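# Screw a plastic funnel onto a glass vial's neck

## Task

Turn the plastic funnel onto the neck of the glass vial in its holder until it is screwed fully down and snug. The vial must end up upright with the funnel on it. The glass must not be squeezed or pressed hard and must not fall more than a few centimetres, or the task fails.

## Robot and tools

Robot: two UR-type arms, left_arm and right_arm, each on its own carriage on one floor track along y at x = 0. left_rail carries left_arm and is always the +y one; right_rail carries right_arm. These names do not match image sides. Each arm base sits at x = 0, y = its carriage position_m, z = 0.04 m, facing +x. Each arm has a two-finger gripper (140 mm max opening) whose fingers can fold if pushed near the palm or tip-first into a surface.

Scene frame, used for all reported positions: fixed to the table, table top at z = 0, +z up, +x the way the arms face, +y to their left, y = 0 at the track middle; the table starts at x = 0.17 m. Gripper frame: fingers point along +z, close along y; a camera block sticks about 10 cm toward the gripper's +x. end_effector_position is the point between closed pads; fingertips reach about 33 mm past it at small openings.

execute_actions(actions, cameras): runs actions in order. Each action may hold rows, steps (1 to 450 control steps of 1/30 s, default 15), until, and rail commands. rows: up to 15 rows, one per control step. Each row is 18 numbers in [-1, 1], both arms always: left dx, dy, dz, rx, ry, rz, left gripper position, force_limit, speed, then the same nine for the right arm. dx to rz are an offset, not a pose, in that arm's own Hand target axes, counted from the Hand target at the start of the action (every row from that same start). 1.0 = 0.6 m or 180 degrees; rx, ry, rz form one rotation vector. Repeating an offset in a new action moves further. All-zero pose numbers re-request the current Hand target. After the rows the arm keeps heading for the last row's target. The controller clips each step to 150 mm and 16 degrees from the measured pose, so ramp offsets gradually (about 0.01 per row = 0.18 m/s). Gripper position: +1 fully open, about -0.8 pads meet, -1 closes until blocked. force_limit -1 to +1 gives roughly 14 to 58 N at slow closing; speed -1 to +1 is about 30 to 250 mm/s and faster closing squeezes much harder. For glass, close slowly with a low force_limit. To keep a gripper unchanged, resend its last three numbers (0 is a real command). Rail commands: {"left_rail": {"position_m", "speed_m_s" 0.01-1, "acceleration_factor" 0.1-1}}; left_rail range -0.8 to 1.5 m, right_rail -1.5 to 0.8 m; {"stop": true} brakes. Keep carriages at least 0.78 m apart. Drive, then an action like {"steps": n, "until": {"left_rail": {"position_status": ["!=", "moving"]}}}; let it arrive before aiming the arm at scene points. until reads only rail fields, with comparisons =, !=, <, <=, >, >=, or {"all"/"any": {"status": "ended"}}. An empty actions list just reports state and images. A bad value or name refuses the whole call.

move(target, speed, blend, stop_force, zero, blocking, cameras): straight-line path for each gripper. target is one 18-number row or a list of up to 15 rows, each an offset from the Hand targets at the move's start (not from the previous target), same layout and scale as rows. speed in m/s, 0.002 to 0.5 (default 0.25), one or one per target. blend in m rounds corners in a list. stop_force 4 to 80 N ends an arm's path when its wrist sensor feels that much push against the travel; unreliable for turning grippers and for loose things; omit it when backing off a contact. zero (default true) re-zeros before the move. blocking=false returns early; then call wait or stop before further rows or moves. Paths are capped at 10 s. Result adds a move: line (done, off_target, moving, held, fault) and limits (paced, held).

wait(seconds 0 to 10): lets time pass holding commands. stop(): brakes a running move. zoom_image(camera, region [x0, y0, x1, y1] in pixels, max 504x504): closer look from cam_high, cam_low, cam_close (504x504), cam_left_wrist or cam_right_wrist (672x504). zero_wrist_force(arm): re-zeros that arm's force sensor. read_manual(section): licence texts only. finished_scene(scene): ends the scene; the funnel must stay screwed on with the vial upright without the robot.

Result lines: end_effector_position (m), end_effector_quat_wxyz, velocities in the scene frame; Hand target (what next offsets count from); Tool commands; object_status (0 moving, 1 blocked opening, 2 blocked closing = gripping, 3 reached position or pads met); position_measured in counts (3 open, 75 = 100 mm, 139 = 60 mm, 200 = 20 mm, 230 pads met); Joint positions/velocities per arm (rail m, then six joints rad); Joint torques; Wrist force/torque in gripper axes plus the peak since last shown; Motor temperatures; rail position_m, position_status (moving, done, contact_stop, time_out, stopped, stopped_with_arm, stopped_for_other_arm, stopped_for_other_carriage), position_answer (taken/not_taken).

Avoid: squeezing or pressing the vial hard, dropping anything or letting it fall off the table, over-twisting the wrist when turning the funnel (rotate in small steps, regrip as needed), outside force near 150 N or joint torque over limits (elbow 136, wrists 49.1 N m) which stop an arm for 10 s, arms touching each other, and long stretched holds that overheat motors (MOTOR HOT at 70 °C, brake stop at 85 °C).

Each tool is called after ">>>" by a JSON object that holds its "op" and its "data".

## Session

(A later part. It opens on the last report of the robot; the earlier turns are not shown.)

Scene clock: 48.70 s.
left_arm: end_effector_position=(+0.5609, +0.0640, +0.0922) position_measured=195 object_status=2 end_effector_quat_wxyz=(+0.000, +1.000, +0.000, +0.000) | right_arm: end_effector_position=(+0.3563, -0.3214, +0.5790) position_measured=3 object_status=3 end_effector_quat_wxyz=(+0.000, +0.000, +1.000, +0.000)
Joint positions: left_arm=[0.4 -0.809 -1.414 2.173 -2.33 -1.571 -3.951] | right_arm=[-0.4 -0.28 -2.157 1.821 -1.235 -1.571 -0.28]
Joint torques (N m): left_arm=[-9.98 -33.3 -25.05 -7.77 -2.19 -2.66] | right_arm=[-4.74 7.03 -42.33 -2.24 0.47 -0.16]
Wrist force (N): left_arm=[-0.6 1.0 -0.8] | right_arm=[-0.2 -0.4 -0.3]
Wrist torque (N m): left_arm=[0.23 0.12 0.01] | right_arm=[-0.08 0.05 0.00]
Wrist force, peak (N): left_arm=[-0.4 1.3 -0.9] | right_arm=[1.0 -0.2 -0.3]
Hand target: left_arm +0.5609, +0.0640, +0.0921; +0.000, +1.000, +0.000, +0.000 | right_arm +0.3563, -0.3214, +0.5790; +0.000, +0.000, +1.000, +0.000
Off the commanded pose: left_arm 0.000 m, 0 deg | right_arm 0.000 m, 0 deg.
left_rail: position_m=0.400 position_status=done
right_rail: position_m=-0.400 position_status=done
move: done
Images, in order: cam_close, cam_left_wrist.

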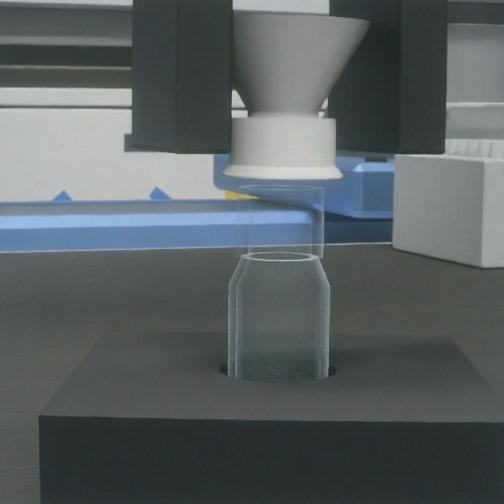

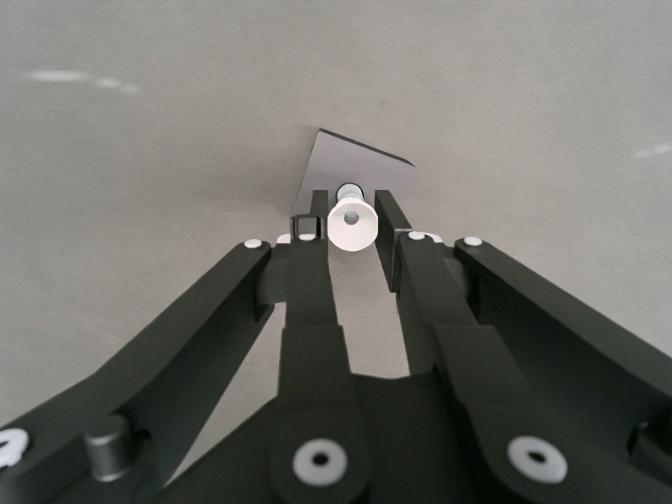

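>>> {"op": "move", "data": {"target": [0,-0.0005,0.014,0,0,0,-1,-0.05,-1,0,0,0,0,0,0,1,1,1], "speed": 0.004, "stop_force": 4, "cameras": ["cam_close","cam_left_wrist"]}}

>>> {"op": "zoom_image", "data": {"camera": "cam_close", "region": [150, 50, 400, 300]}}

Scene clock: 51.33 s.
left_arm: end_effector_position=(+0.5609, +0.0640, +0.0899) position_measured=195 object_status=2 end_effector_quat_wxyz=(+0.000, +1.000, +0.000, +0.000) | right_arm: end_effector_position=(+0.3563, -0.3214, +0.5790) position_measured=3 object_status=3 end_effector_quat_wxyz=(+0.000, +0.000, +1.000, +0.000)
Joint positions: left_arm=[0.4 -0.809 -1.411 2.175 -2.334 -1.571 -3.951] | right_arm=[-0.4 -0.28 -2.157 1.821 -1.235 -1.571 -0.28]
Joint torques (N m): left_arm=[-6.96 -70.27 -42 -2.68 -1.46 -2.42] | right_arm=[-5.05 6.72 -42.6 -2.14 0.41 -0.19]
Wrist force (N): left_arm=[-0.6 1.9 -4.9] | right_arm=[0.8 0.2 0.0]
Wrist torque (N m): left_arm=[0.25 0.10 0.02] | right_arm=[0.05 -0.17 0.01]
Wrist force, peak (N): left_arm=[-0.4 1.7 -5.5] | right_arm=[0.8 0.8 -0.1]
Hand target: left_arm +0.5609, +0.0640, +0.0900; +0.000, +1.000, +0.000, +0.000 (not the last commanded pose) | right_arm +0.3563, -0.3214, +0.5790; +0.000, +0.000, +1.000, +0.000
Off the commanded pose: left_arm 0.006 m, 0 deg | right_arm 0.000 m, 0 deg.
left_rail: position_m=0.400 position_status=done
right_rail: position_m=-0.400 position_status=done
move: contact (left_arm)
Images, in order: cam_close, cam_left_wrist.

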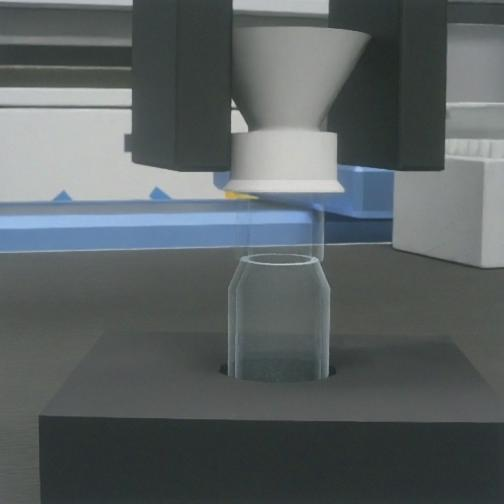

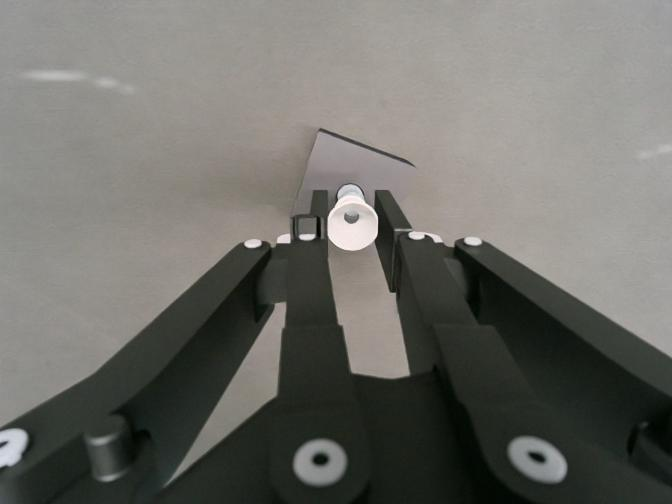

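Scaled by 2.016 from the camera's 504x504 image, which has a finer 720x720 frame.

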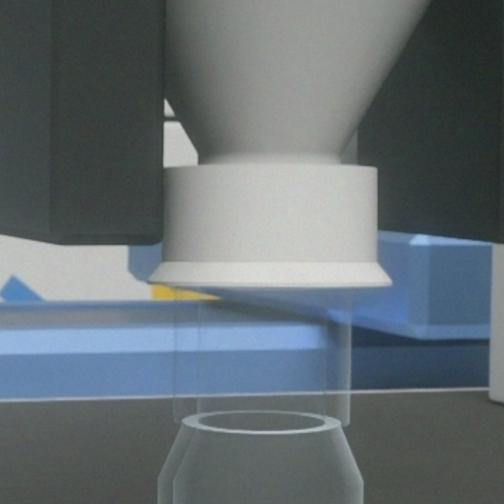

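>>> {"op": "zoom_image", "data": {"camera": "cam_left_wrist", "region": [310, 170, 390, 250]}}

Scaled by 6.300 from the camera's 672x504 image, which has a finer 960x720 frame.

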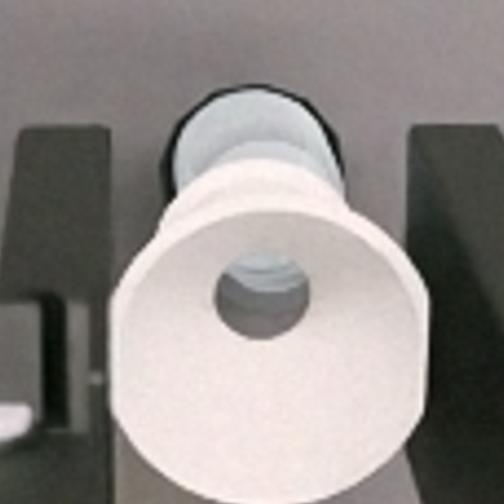

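>>> {"op": "move", "data": {"target": [[0,0,-0.005,0,0,0,-1,-0.05,-1,0,0,0,0,0,0,1,1,1],[0.005,0.0018,-0.005,0,0,0,-1,-0.05,-1,0,0,0,0,0,0,1,1,1]], "speed": 0.05, "cameras": ["cam_close","cam_left_wrist"]}}

>>> {"op": "zoom_image", "data": {"camera": "cam_left_wrist", "region": [310, 170, 390, 250]}}

>>> {"op": "zoom_image", "data": {"camera": "cam_close", "region": [150, 50, 400, 300]}}

Scene clock: 55.40 s.
left_arm: end_effector_position=(+0.5638, +0.0630, +0.0930) position_measured=195 object_status=2 end_effector_quat_wxyz=(+0.000, +1.000, +0.000, +0.000) | right_arm: end_effector_position=(+0.3563, -0.3214, +0.5790) position_measured=3 object_status=3 end_effector_quat_wxyz=(+0.000, +0.000, +1.000, +0.000)
Joint positions: left_arm=[0.4 -0.807 -1.411 2.167 -2.327 -1.571 -3.949] | right_arm=[-0.4 -0.28 -2.157 1.821 -1.235 -1.571 -0.281]
Joint torques (N m): left_arm=[8.67 -30.05 -46.98 -2.91 -1.35 1.63] | right_arm=[-4.69 6.72 -42.48 -2.31 0.5 -0.18]
Wrist force (N): left_arm=[-0.4 0.7 0.2] | right_arm=[0.4 0.0 0.2]
Wrist torque (N m): left_arm=[0.17 0.08 0.01] | right_arm=[0.00 -0.08 0.00]
Wrist force, peak (N): left_arm=[-0.6 1.5 -5.1] | right_arm=[0.0 0.0 -0.9]
Hand target: left_arm +0.5639, +0.0629, +0.0930; +0.000, +1.000, +0.000, +0.000 | right_arm +0.3563, -0.3214, +0.5790; +0.000, +0.000, +1.000, +0.000
Off the commanded pose: left_arm 0.000 m, 0 deg | right_arm 0.000 m, 0 deg.
left_rail: position_m=0.400 position_status=done
right_rail: position_m=-0.400 position_status=done
move: done
Images, in order: cam_close, cam_left_wrist.

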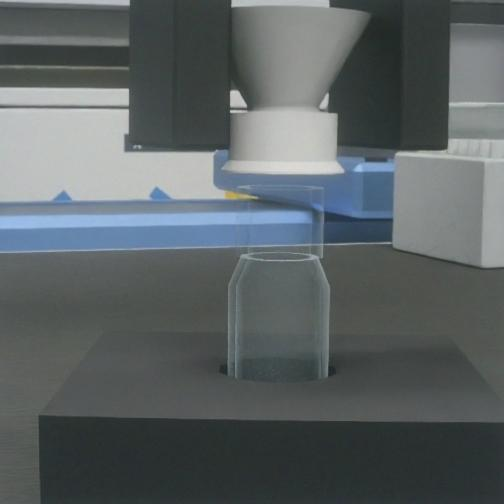

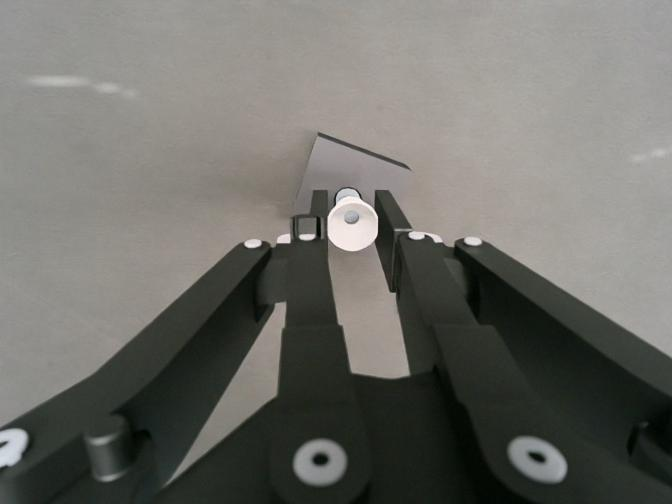

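Scaled by 6.300 from the camera's 672x504 image, which has a finer 960x720 frame.

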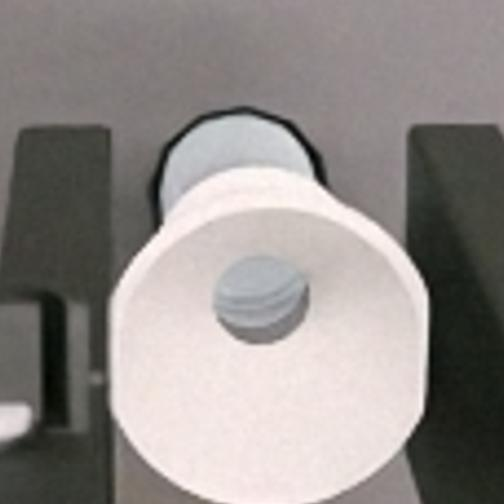

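Scaled by 2.016 from the camera's 504x504 image, which has a finer 720x720 frame.

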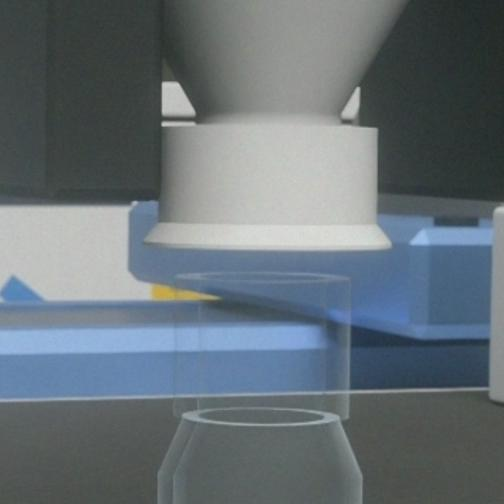

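>>> {"op": "move", "data": {"target": [0,0,0.014,0,0,0,-1,-0.05,-1,0,0,0,0,0,0,1,1,1], "speed": 0.005, "stop_force": 4, "cameras": ["cam_close","cam_left_wrist"]}}

>>> {"op": "zoom_image", "data": {"camera": "cam_close", "region": [150, 50, 400, 300]}}

>>> {"op": "zoom_image", "data": {"camera": "cam_left_wrist", "region": [310, 170, 390, 250]}}

Scene clock: 59.53 s.
left_arm: end_effector_position=(+0.5639, +0.0629, +0.0857) position_measured=195 object_status=2 end_effector_quat_wxyz=(+0.000, +1.000, +0.000, +0.000) | right_arm: end_effector_position=(+0.3563, -0.3214, +0.5790) position_measured=3 object_status=3 end_effector_quat_wxyz=(+0.000, +0.000, +1.000, +0.000)
Joint positions: left_arm=[0.4 -0.807 -1.401 2.172 -2.342 -1.571 -3.949] | right_arm=[-0.4 -0.28 -2.157 1.821 -1.235 -1.571 -0.281]
Joint torques (N m): left_arm=[7.99 -71.8 -42.02 -2.59 -1.91 1.66] | right_arm=[-5.56 7.57 -42.78 -2.22 0.58 -0.09]
Wrist force (N): left_arm=[-0.4 1.4 -4.8] | right_arm=[0.4 0.5 0.3]
Wrist torque (N m): left_arm=[0.14 0.04 0.02] | right_arm=[0.12 -0.09 -0.01]
Wrist force, peak (N): left_arm=[-0.7 2.0 -5.6] | right_arm=[0.7 0.1 -0.6]
Hand target: left_arm +0.5639, +0.0629, +0.0858; +0.000, +1.000, +0.000, +0.000 (not the last commanded pose) | right_arm +0.3563, -0.3214, +0.5790; +0.000, +0.000, +1.000, +0.000
Off the commanded pose: left_arm 0.001 m, 0 deg | right_arm 0.000 m, 0 deg.
left_rail: position_m=0.400 position_status=done
right_rail: position_m=-0.400 position_status=done
move: contact (left_arm)
Images, in order: cam_close, cam_left_wrist.

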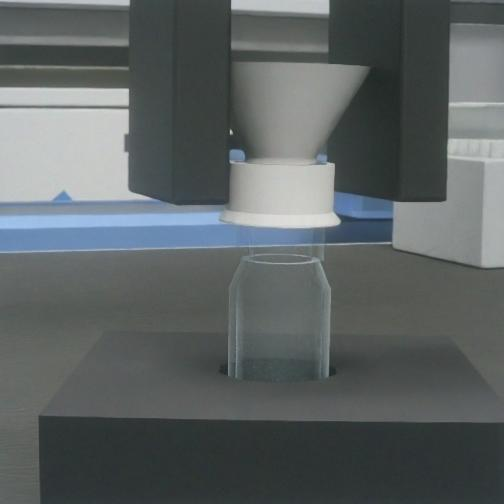

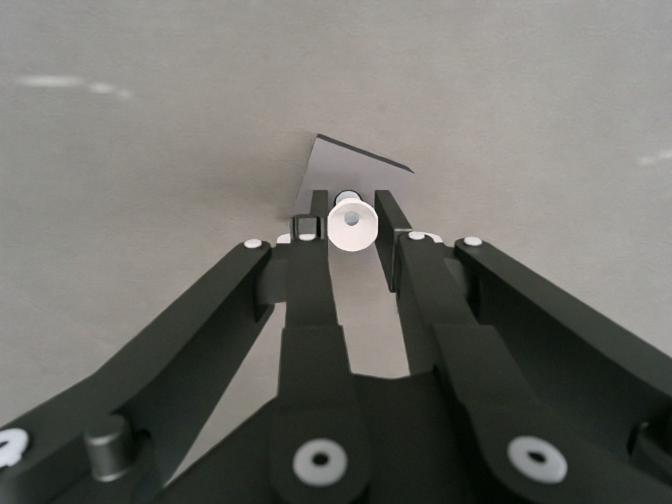

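Scaled by 2.016 from the camera's 504x504 image, which has a finer 720x720 frame.

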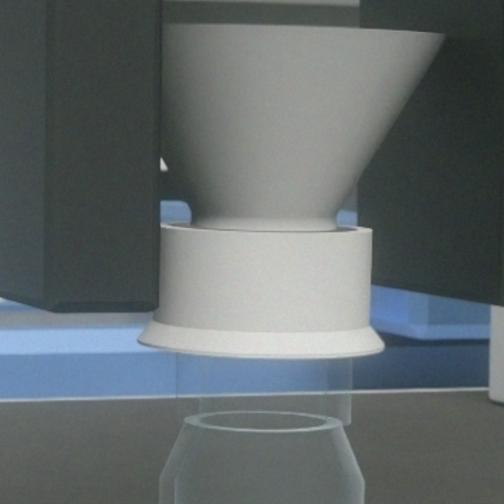

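Scaled by 6.300 from the camera's 672x504 image, which has a finer 960x720 frame.

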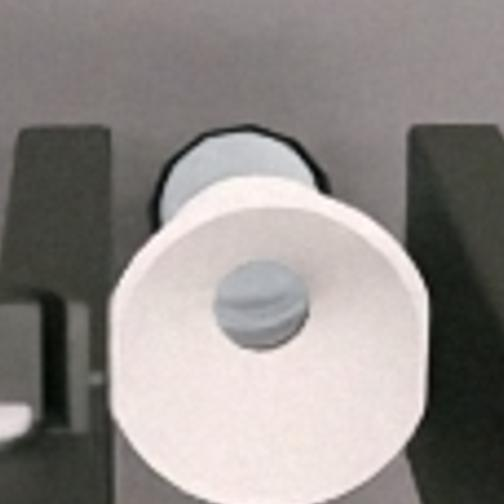

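>>> {"op": "move", "data": {"target": [[0,0,0.001,0,0,0.5,-1,-0.05,-1,0,0,0,0,0,0,1,1,1],[0,0,0.002,0,0,1,-1,-0.05,-1,0,0,0,0,0,0,1,1,1]], "speed": 0.3, "cameras": ["cam_close"]}}

>>> {"op": "move", "data": {"target": [0,0,0.005,0,0,0,-1,-0.05,-1,0,0,0,0,0,0,1,1,1], "speed": 0.004, "stop_force": 4, "cameras": ["cam_close"]}}

>>> {"op": "move", "data": {"target": [[0,0,0.001,0,0,0.5,-1,-0.05,-1,0,0,0,0,0,0,1,1,1],[0,0,0.002,0,0,1,-1,-0.05,-1,0,0,0,0,0,0,1,1,1]], "speed": 0.3, "cameras": ["cam_close"]}}

>>> {"op": "zoom_image", "data": {"camera": "cam_close", "region": [150, 50, 400, 300]}}

Scene clock: 67.10 s.
Wrist force, peak (N): left_arm=[-0.2 0.6 -9.0] | right_arm=[0.8 -0.5 -0.4]
Off the commanded pose: left_arm 0.000 m, 0 deg | right_arm 0.000 m, 0 deg.
left_rail: position_m=0.400 position_status=done
right_rail: position_m=-0.400 position_status=done
move: done
Images, in order: cam_close.

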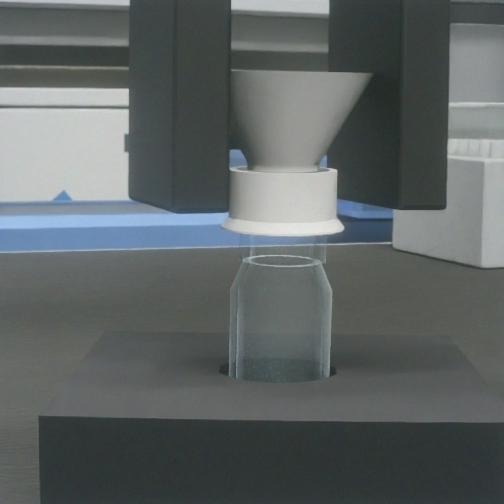

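Scene clock: 68.57 s.
Wrist force, peak (N): left_arm=[-0.3 0.7 -11.8] | right_arm=[0.1 0.9 -0.6]
Off the commanded pose: left_arm 0.000 m, 0 deg | right_arm 0.000 m, 0 deg.
left_rail: position_m=0.400 position_status=done
right_rail: position_m=-0.400 position_status=done
move: done
Images, in order: cam_close.

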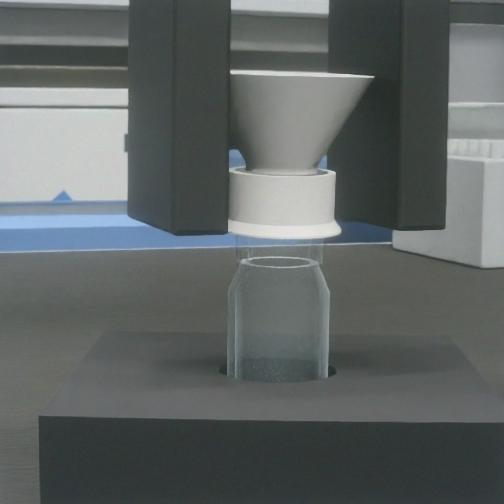

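Scene clock: 75.03 s.
left_arm: end_effector_position=(+0.5639, +0.0629, +0.0803) position_measured=195 object_status=2 end_effector_quat_wxyz=(+0.000, +1.000, +0.000, +0.000) | right_arm: end_effector_position=(+0.3563, -0.3214, +0.5790) position_measured=3 object_status=3 end_effector_quat_wxyz=(+0.000, +0.000, +1.000, +0.000)
Joint positions: left_arm=[0.4 -0.807 -1.393 2.176 -2.353 -1.571 2.334] | right_arm=[-0.4 -0.28 -2.157 1.821 -1.235 -1.571 -0.28]
Joint torques (N m): left_arm=[10.58 -26.47 -41.21 -1.62 -3.48 1.28] | right_arm=[-5.98 6.75 -43.94 -2.14 0.41 -0.3]
Wrist force (N): left_arm=[-0.9 1.5 -10.1] | right_arm=[0.7 0.4 -0.2]
Wrist torque (N m): left_arm=[0.27 0.14 0.02] | right_arm=[0.10 -0.15 0.00]
Wrist force, peak (N): left_arm=[-0.4 0.9 -12.0] | right_arm=[0.3 0.8 -0.8]
Hand target: left_arm +0.5639, +0.0629, +0.0804; +0.000, +1.000, +0.000, +0.000 | right_arm +0.3563, -0.3214, +0.5790; +0.000, +0.000, +1.000, +0.000
Off the commanded pose: left_arm 0.000 m, 0 deg | right_arm 0.000 m, 0 deg.
left_rail: position_m=0.400 position_status=done
right_rail: position_m=-0.400 position_status=done
move: done
Images, in order: cam_close.

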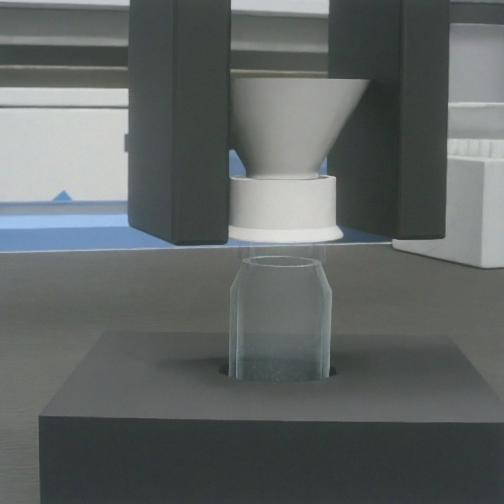

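Scaled by 2.016 from the camera's 504x504 image, which has a finer 720x720 frame.

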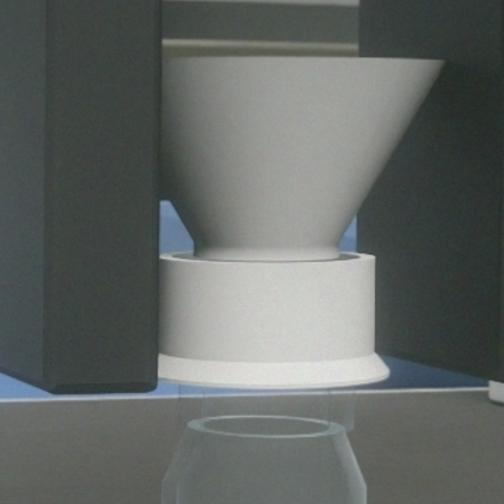

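>>> {"op": "move", "data": {"target": [[0,0,0,0,0,0,-0.2,-0.05,-1,0,0,0,0,0,0,1,1,1],[0,0,-0.0155,0,0,0,-0.2,-0.05,-1,0,0,0,0,0,0,1,1,1],[0,0,-0.0155,0,0,-0.5,-0.2,-0.05,-1,0,0,0,0,0,0,1,1,1],[0,0,-0.0155,0,0,-1,-0.2,-0.05,-1,0,0,0,0,0,0,1,1,1]], "speed": 0.5, "cameras": ["cam_close"]}}

>>> {"op": "move", "data": {"target": [[0,0,0,0,0,-0.5,-0.2,-0.05,-1,0,0,0,0,0,0,1,1,1],[0,0,0,0,0,-1,-0.2,-0.05,-1,0,0,0,0,0,0,1,1,1]], "speed": 0.5, "cameras": ["cam_close"]}}

>>> {"op": "move", "data": {"target": [0,0,0,0,0,0,-1,0.1,-1,0,0,0,0,0,0,1,1,1], "cameras": ["cam_close","cam_left_wrist"]}}

Scene clock: 81.50 s.
Wrist force, peak (N): left_arm=[-0.5 1.4 -9.9] | right_arm=[1.0 0.1 -0.1]
Off the commanded pose: left_arm 0.000 m, 0 deg | right_arm 0.000 m, 0 deg.
left_rail: position_m=0.400 position_status=done
right_rail: position_m=-0.400 position_status=done
move: done
Images, in order: cam_close.

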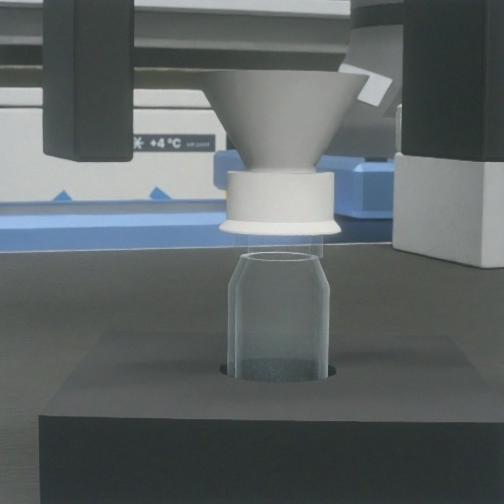

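Scene clock: 86.10 s.
Wrist force, peak (N): left_arm=[0.0 1.4 -0.6] | right_arm=[1.2 -0.2 0.3]
Off the commanded pose: left_arm 0.000 m, 0 deg | right_arm 0.000 m, 0 deg.
left_rail: position_m=0.400 position_status=done
right_rail: position_m=-0.400 position_status=done
move: done
Images, in order: cam_close.

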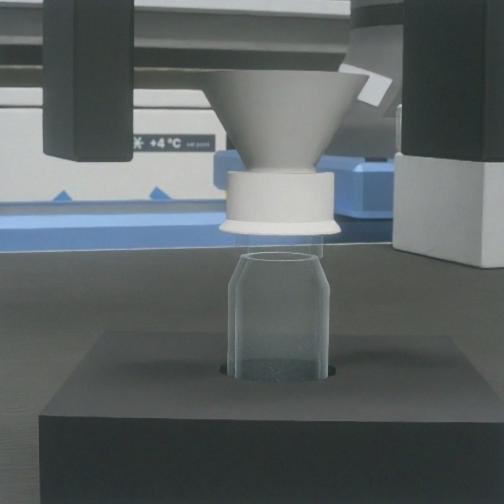

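Scene clock: 87.53 s.
left_arm: end_effector_position=(+0.5639, +0.0629, +0.0897) position_measured=197 object_status=0 end_effector_quat_wxyz=(+0.000, +1.000, +0.000, +0.000) | right_arm: end_effector_position=(+0.3563, -0.3214, +0.5790) position_measured=3 object_status=3 end_effector_quat_wxyz=(+0.000, +0.000, +1.000, +0.000)
Joint positions: left_arm=[0.4 -0.807 -1.406 2.169 -2.334 -1.571 -3.949] | right_arm=[-0.4 -0.28 -2.157 1.821 -1.235 -1.571 -0.281]
Joint torques (N m): left_arm=[-8.35 -73.23 -28.52 -4.14 2.74 -2.63] | right_arm=[-6.1 6.99 -45.93 -2.09 0.43 -0.06]
Wrist force (N): left_arm=[-0.3 0.5 -1.9] | right_arm=[0.5 0.5 0.0]
Wrist torque (N m): left_arm=[0.13 0.04 0.02] | right_arm=[0.11 -0.11 0.00]
Wrist force, peak (N): left_arm=[-0.2 0.8 -2.2] | right_arm=[0.5 0.5 -0.6]
Hand target: left_arm +0.5639, +0.0629, +0.0897; +0.000, +1.000, +0.000, +0.000 | right_arm +0.3563, -0.3214, +0.5790; +0.000, +0.000, +1.000, +0.000
Off the commanded pose: left_arm 0.000 m, 0 deg | right_arm 0.000 m, 0 deg.
left_rail: position_m=0.400 position_status=done
right_rail: position_m=-0.400 position_status=done
move: done
Images, in order: cam_close, cam_left_wrist.

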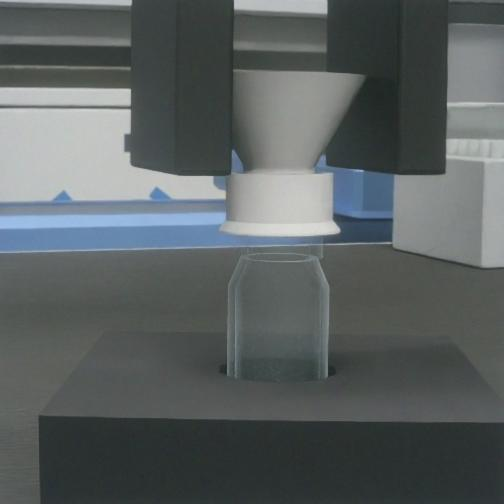

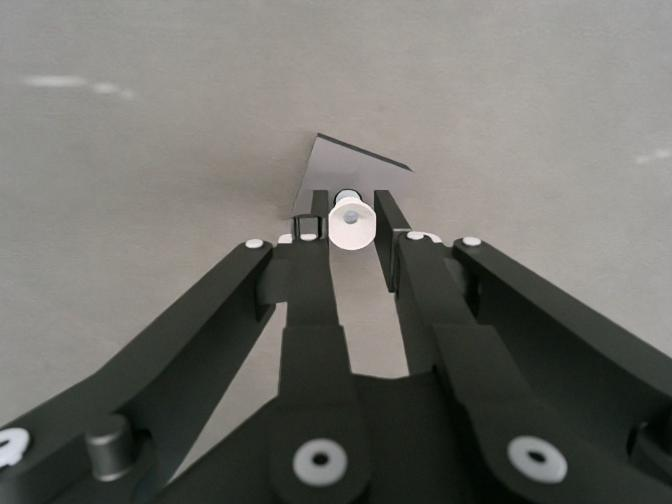

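>>> {"op": "move", "data": {"target": [[0,0,0.0015,0,0,0.5,-1,0.1,-1,0,0,0,0,0,0,1,1,1],[0,0,0.0028,0,0,1,-1,0.1,-1,0,0,0,0,0,0,1,1,1]], "speed": 0.3, "cameras": ["cam_close"]}}

>>> {"op": "move", "data": {"target": [[0,0,0.001,0,0,0.5,-1,0.1,-1,0,0,0,0,0,0,1,1,1],[0,0,0.002,0,0,1,-1,0.1,-1,0,0,0,0,0,0,1,1,1]], "speed": 0.3, "cameras": ["cam_close"]}}

>>> {"op": "move", "data": {"target": [0,0,0.0008,0,0,0.5,-1,0.1,-1,0,0,0,0,0,0,1,1,1], "speed": 0.3, "cameras": ["cam_close","cam_left_wrist"]}}

Scene clock: 94.80 s.
Wrist force, peak (N): left_arm=[0.9 1.6 -9.6] | right_arm=[0.8 0.3 -1.0]
Off the commanded pose: left_arm 0.000 m, 0 deg | right_arm 0.000 m, 0 deg.
left_rail: position_m=0.400 position_status=done
right_rail: position_m=-0.400 position_status=done
move: done
Images, in order: cam_close.

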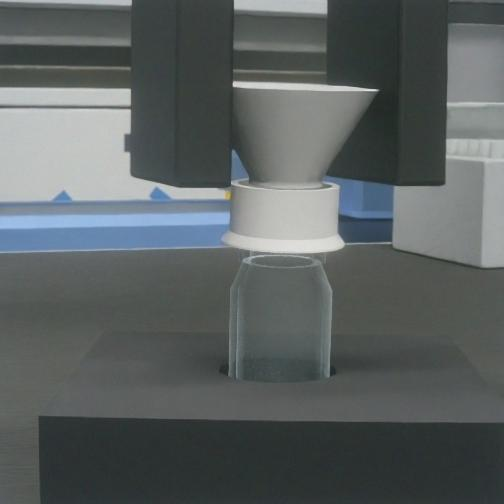

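Scene clock: 101.27 s.
Wrist force, peak (N): left_arm=[-0.5 1.2 -11.3] | right_arm=[0.9 -0.2 0.0]
Off the commanded pose: left_arm 0.000 m, 0 deg | right_arm 0.000 m, 0 deg.
left_rail: position_m=0.400 position_status=done
right_rail: position_m=-0.400 position_status=done
move: done
Images, in order: cam_close.

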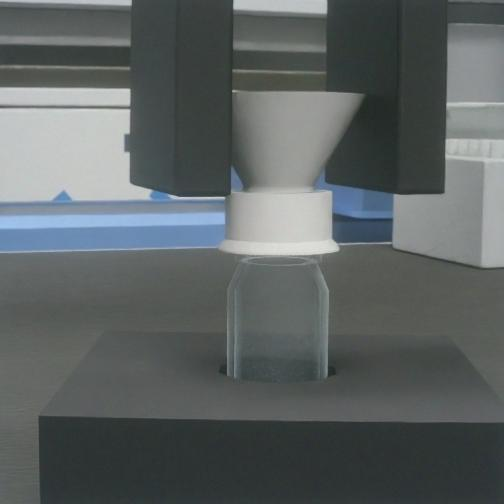

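Scene clock: 104.50 s.
left_arm: end_effector_position=(+0.5639, +0.0629, +0.0863) position_measured=197 object_status=2 end_effector_quat_wxyz=(+0.000, +0.707, -0.707, +0.000) | right_arm: end_effector_position=(+0.3563, -0.3214, +0.5790) position_measured=3 object_status=3 end_effector_quat_wxyz=(+0.000, +0.000, +1.000, +0.000)
Joint positions: left_arm=[0.4 -0.807 -1.402 2.172 -2.341 -1.571 3.905] | right_arm=[-0.4 -0.28 -2.157 1.821 -1.235 -1.571 -0.28]
Joint torques (N m): left_arm=[10.96 -25.32 -40.17 -2.2 -2.37 1.21] | right_arm=[-6.17 7.05 -47.61 -2.18 0.28 -0.31]
Wrist force (N): left_arm=[-0.4 3.6 -13.7] | right_arm=[0.5 -0.1 -0.4]
Wrist torque (N m): left_arm=[0.07 0.00 -0.04] | right_arm=[-0.01 -0.12 0.00]
Wrist force, peak (N): left_arm=[-0.3 3.4 -14.9] | right_arm=[0.4 0.5 -0.8]
Hand target: left_arm +0.5639, +0.0629, +0.0863; +0.000, +0.707, -0.707, +0.000 | right_arm +0.3563, -0.3214, +0.5790; +0.000, +0.000, +1.000, +0.000
Off the commanded pose: left_arm 0.000 m, 0 deg | right_arm 0.000 m, 0 deg.
left_rail: position_m=0.400 position_status=done
right_rail: position_m=-0.400 position_status=done
move: done
Images, in order: cam_close, cam_left_wrist.

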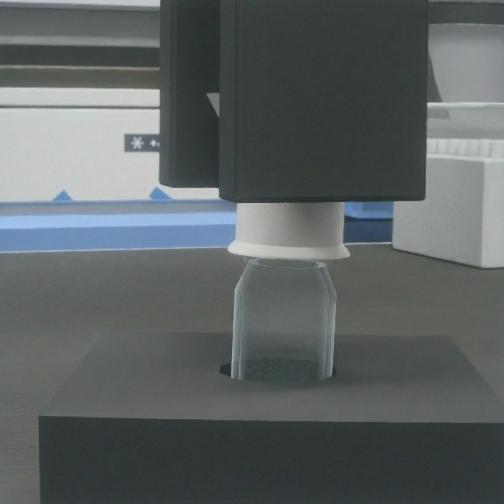

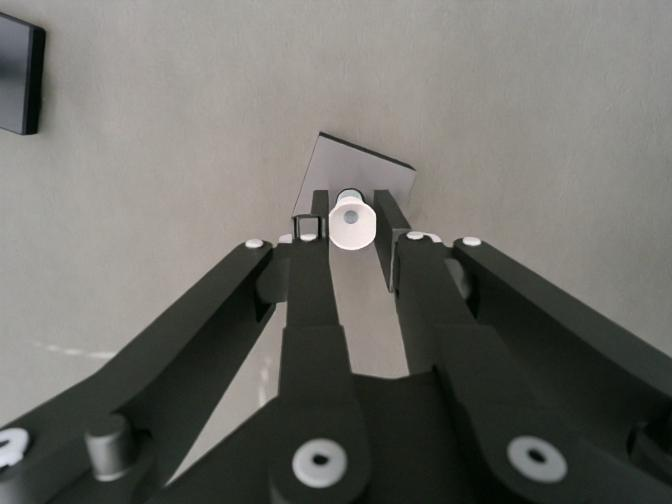

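>>> {"op": "move", "data": {"target": [0,0,-0.0005,0,0,0.5,-1,0.1,-1,0,0,0,0,0,0,1,1,1], "speed": 0.3, "cameras": ["cam_close"]}}

>>> {"op": "move", "data": {"target": [[0,0,0,0,0,0,-0.2,0.1,-1,0,0,0,0,0,0,1,1,1],[0,0,-0.003,0,0,-0.5,-0.2,0.1,-1,0,0,0,0,0,0,1,1,1],[0,0,-0.003,0,0,-1,-0.2,0.1,-1,0,0,0,0,0,0,1,1,1]], "speed": 0.5, "cameras": ["cam_close"]}}

>>> {"op": "zoom_image", "data": {"camera": "cam_close", "region": [150, 50, 400, 300]}}

Scene clock: 112.60 s.
Wrist force, peak (N): left_arm=[-0.7 3.6 -13.9] | right_arm=[0.8 -0.7 0.0]
Off the commanded pose: left_arm 0.000 m, 0 deg | right_arm 0.000 m, 0 deg.
left_rail: position_m=0.400 position_status=done
right_rail: position_m=-0.400 position_status=done
move: done
Images, in order: cam_close.

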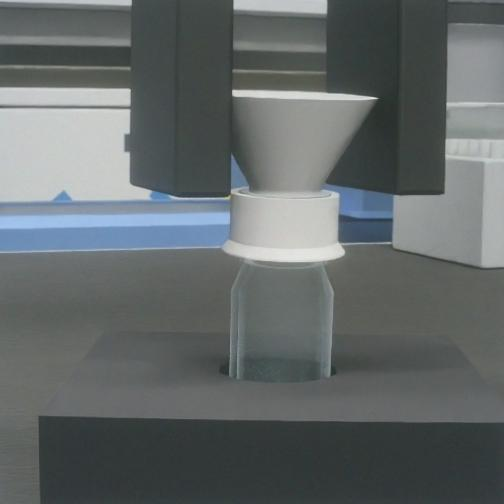

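Scene clock: 117.87 s.
left_arm: end_effector_position=(+0.5639, +0.0629, +0.0884) position_measured=154 object_status=3 end_effector_quat_wxyz=(+0.000, +1.000, +0.000, +0.000) | right_arm: end_effector_position=(+0.3563, -0.3214, +0.5790) position_measured=3 object_status=3 end_effector_quat_wxyz=(+0.000, +0.000, +1.000, +0.000)
Joint positions: left_arm=[0.4 -0.807 -1.404 2.17 -2.336 -1.571 2.335] | right_arm=[-0.4 -0.28 -2.157 1.821 -1.235 -1.571 -0.281]
Joint torques (N m): left_arm=[-7.31 -74.92 -24.48 -2.98 2.72 -2.65] | right_arm=[-7.7 6.87 -47.92 -2.22 0.66 -0.4]
Wrist force (N): left_arm=[-0.5 1.0 -0.1] | right_arm=[0.3 -0.2 0.1]
Wrist torque (N m): left_arm=[0.25 0.10 0.02] | right_arm=[-0.04 -0.06 0.00]
Wrist force, peak (N): left_arm=[0.3 0.7 -6.6] | right_arm=[0.0 0.5 -0.8]
Hand target: left_arm +0.5639, +0.0629, +0.0884; +0.000, +1.000, +0.000, +0.000 | right_arm +0.3563, -0.3214, +0.5790; +0.000, +0.000, +1.000, +0.000
Off the commanded pose: left_arm 0.000 m, 0 deg | right_arm 0.000 m, 0 deg.
left_rail: position_m=0.400 position_status=done
right_rail: position_m=-0.400 position_status=done
move: done
Images, in order: cam_close.

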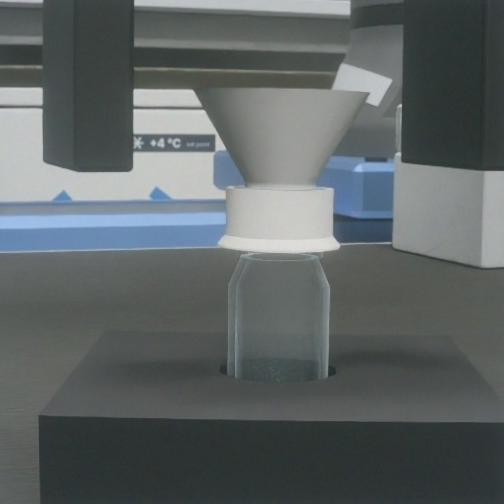

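Scaled by 2.016 from the camera's 504x504 image, which has a finer 720x720 frame.

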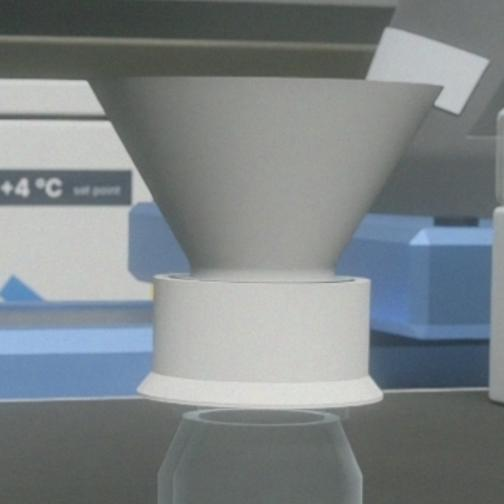

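>>> {"op": "move", "data": {"target": [[0,0,0,0,0,-0.5,-0.2,0.1,-1,0,0,0,0,0,0,1,1,1],[0,0,0,0,0,-1,-0.2,0.1,-1,0,0,0,0,0,0,1,1,1]], "speed": 0.5, "cameras": []}}

>>> {"op": "move", "data": {"target": [[0,0,0,0,0,0,-1,0.1,-1,0,0,0,0,0,0,1,1,1],[0,0,0.0012,0,0,0.5,-1,0.1,-1,0,0,0,0,0,0,1,1,1],[0,0,0.0018,0,0,1,-1,0.1,-1,0,0,0,0,0,0,1,1,1]], "speed": 0.3, "cameras": ["cam_close"]}}

>>> {"op": "move", "data": {"target": [[0,0,0.0003,0,0,0.5,-1,0.1,-1,0,0,0,0,0,0,1,1,1],[0,0,0.0003,0,0,1,-1,0.1,-1,0,0,0,0,0,0,1,1,1]], "speed": 0.3, "cameras": ["cam_close"]}}

>>> {"op": "move", "data": {"target": [[0,0,-0.001,0,0,0,-1,0.1,-1,0,0,0,0,0,0,1,1,1],[0,0,-0.001,0,0,0,-0.2,0.1,-1,0,0,0,0,0,0,1,1,1]], "speed": 0.05, "cameras": ["cam_close"]}}

>>> {"op": "zoom_image", "data": {"camera": "cam_close", "region": [150, 50, 400, 300]}}

Scene clock: 123.90 s.
Wrist force, peak (N): left_arm=[-0.6 1.5 0.0] | right_arm=[0.4 0.1 -0.9]
Off the commanded pose: left_arm 0.000 m, 0 deg | right_arm 0.000 m, 0 deg.
left_rail: position_m=0.400 position_status=done
right_rail: position_m=-0.400 position_status=done
move: done

Scene clock: 131.30 s.
Wrist force, peak (N): left_arm=[-0.3 1.3 -14.0] | right_arm=[0.8 0.5 -0.4]
Off the commanded pose: left_arm 0.000 m, 0 deg | right_arm 0.000 m, 0 deg.
left_rail: position_m=0.400 position_status=done
right_rail: position_m=-0.400 position_status=done
move: done
Images, in order: cam_close.

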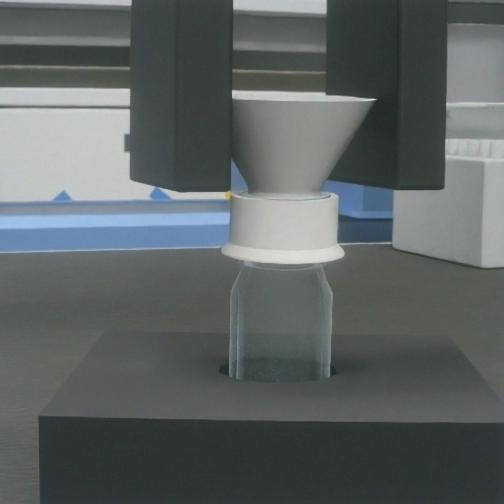

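Scene clock: 137.77 s.
Wrist force, peak (N): left_arm=[-0.1 2.6 -14.0] | right_arm=[1.0 0.3 -0.4]
Off the commanded pose: left_arm 0.000 m, 0 deg | right_arm 0.000 m, 0 deg.
left_rail: position_m=0.400 position_status=done
right_rail: position_m=-0.400 position_status=done
move: done
Images, in order: cam_close.

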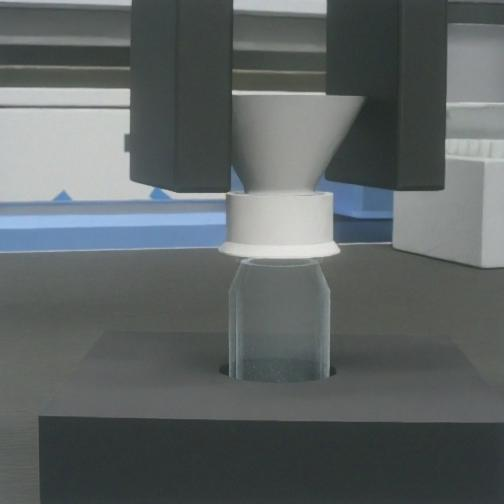

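Scene clock: 140.37 s.
left_arm: end_effector_position=(+0.5639, +0.0629, +0.0877) position_measured=154 object_status=0 end_effector_quat_wxyz=(+0.000, +0.000, +1.000, +0.000) | right_arm: end_effector_position=(+0.3563, -0.3214, +0.5790) position_measured=3 object_status=3 end_effector_quat_wxyz=(+0.000, +0.000, +1.000, +0.000)
Joint positions: left_arm=[0.4 -0.807 -1.404 2.17 -2.338 -1.571 5.476] | right_arm=[-0.4 -0.28 -2.157 1.821 -1.235 -1.571 -0.28]
Joint torques (N m): left_arm=[10.16 -69.96 -39.89 -4.5 -2.6 1.65] | right_arm=[-8.4 7.73 -49.63 -2.41 0.82 -0.39]
Wrist force (N): left_arm=[-0.3 1.1 0.0] | right_arm=[0.2 0.2 0.0]
Wrist torque (N m): left_arm=[0.27 0.05 0.01] | right_arm=[0.06 -0.04 0.01]
Wrist force, peak (N): left_arm=[0.1 0.4 -11.9] | right_arm=[0.2 0.4 -0.9]
Hand target: left_arm +0.5639, +0.0629, +0.0877; +0.000, +0.000, +1.000, +0.000 | right_arm +0.3563, -0.3214, +0.5790; +0.000, +0.000, +1.000, +0.000
Off the commanded pose: left_arm 0.000 m, 0 deg | right_arm 0.000 m, 0 deg.
left_rail: position_m=0.400 position_status=done
right_rail: position_m=-0.400 position_status=done
move: done
Images, in order: cam_close.

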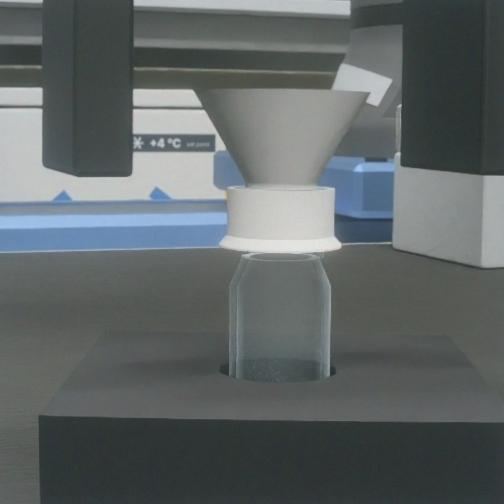

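Scaled by 2.016 from the camera's 504x504 image, which has a finer 720x720 frame.

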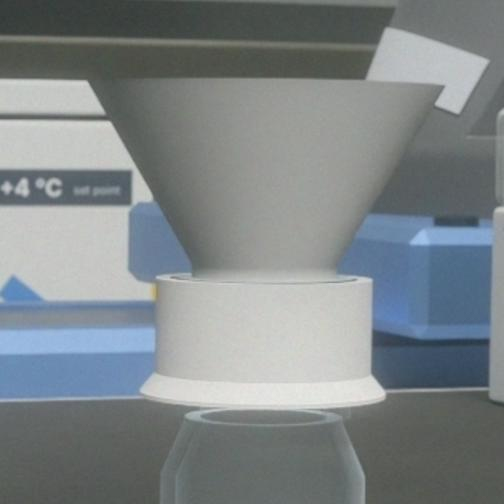

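>>> {"op": "move", "data": {"target": [[0,0,0,0,0,0,0,0.1,-1,0,0,0,0,0,0,1,1,1],[0,0,-0.2,0,0,0,0,0.1,-1,0,0,0,0,0,0,1,1,1]], "speed": 0.12, "cameras": ["cam_close"]}}

Scene clock: 143.00 s.
left_arm: end_effector_position=(+0.5639, +0.0630, +0.2077) position_measured=129 object_status=3 end_effector_quat_wxyz=(+0.000, +0.000, +1.000, +0.000) | right_arm: end_effector_position=(+0.3563, -0.3214, +0.5790) position_measured=3 object_status=3 end_effector_quat_wxyz=(+0.000, +0.000, +1.000, +0.000)
Joint positions: left_arm=[0.4 -0.807 -1.541 2.063 -2.093 -1.571 5.476] | right_arm=[-0.4 -0.28 -2.157 1.821 -1.235 -1.571 -0.28]
Joint torques (N m): left_arm=[-6.14 -70.6 -53.03 -2.89 -1.7 -2.36] | right_arm=[-8.38 6.64 -50.27 -2.46 0.77 -0.52]
Wrist force (N): left_arm=[-0.4 1.4 0.1] | right_arm=[0.0 0.2 -0.1]
Wrist torque (N m): left_arm=[0.32 0.06 0.04] | right_arm=[0.05 0.00 -0.01]
Wrist force, peak (N): left_arm=[-0.2 1.1 1.8] | right_arm=[0.8 0.5 -0.3]
Hand target: left_arm +0.5639, +0.0629, +0.2077; +0.000, +0.000, +1.000, +0.000 | right_arm +0.3563, -0.3214, +0.5790; +0.000, +0.000, +1.000, +0.000
Off the commanded pose: left_arm 0.000 m, 0 deg | right_arm 0.000 m, 0 deg.
left_rail: position_m=0.400 position_status=done
right_rail: position_m=-0.400 position_status=done
move: done
Images, in order: cam_close.

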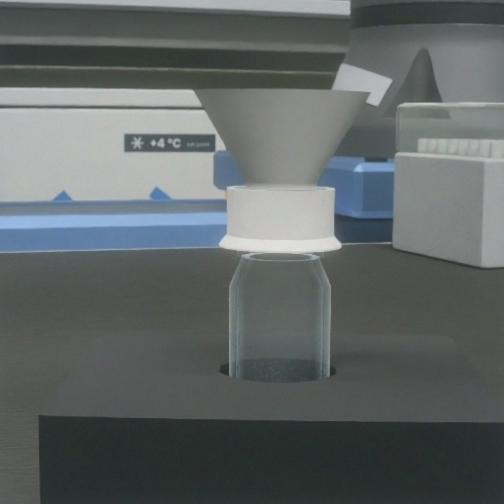

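>>> {"op": "finished_scene", "data": {"scene": 2}}

The scene is finished: the task was done.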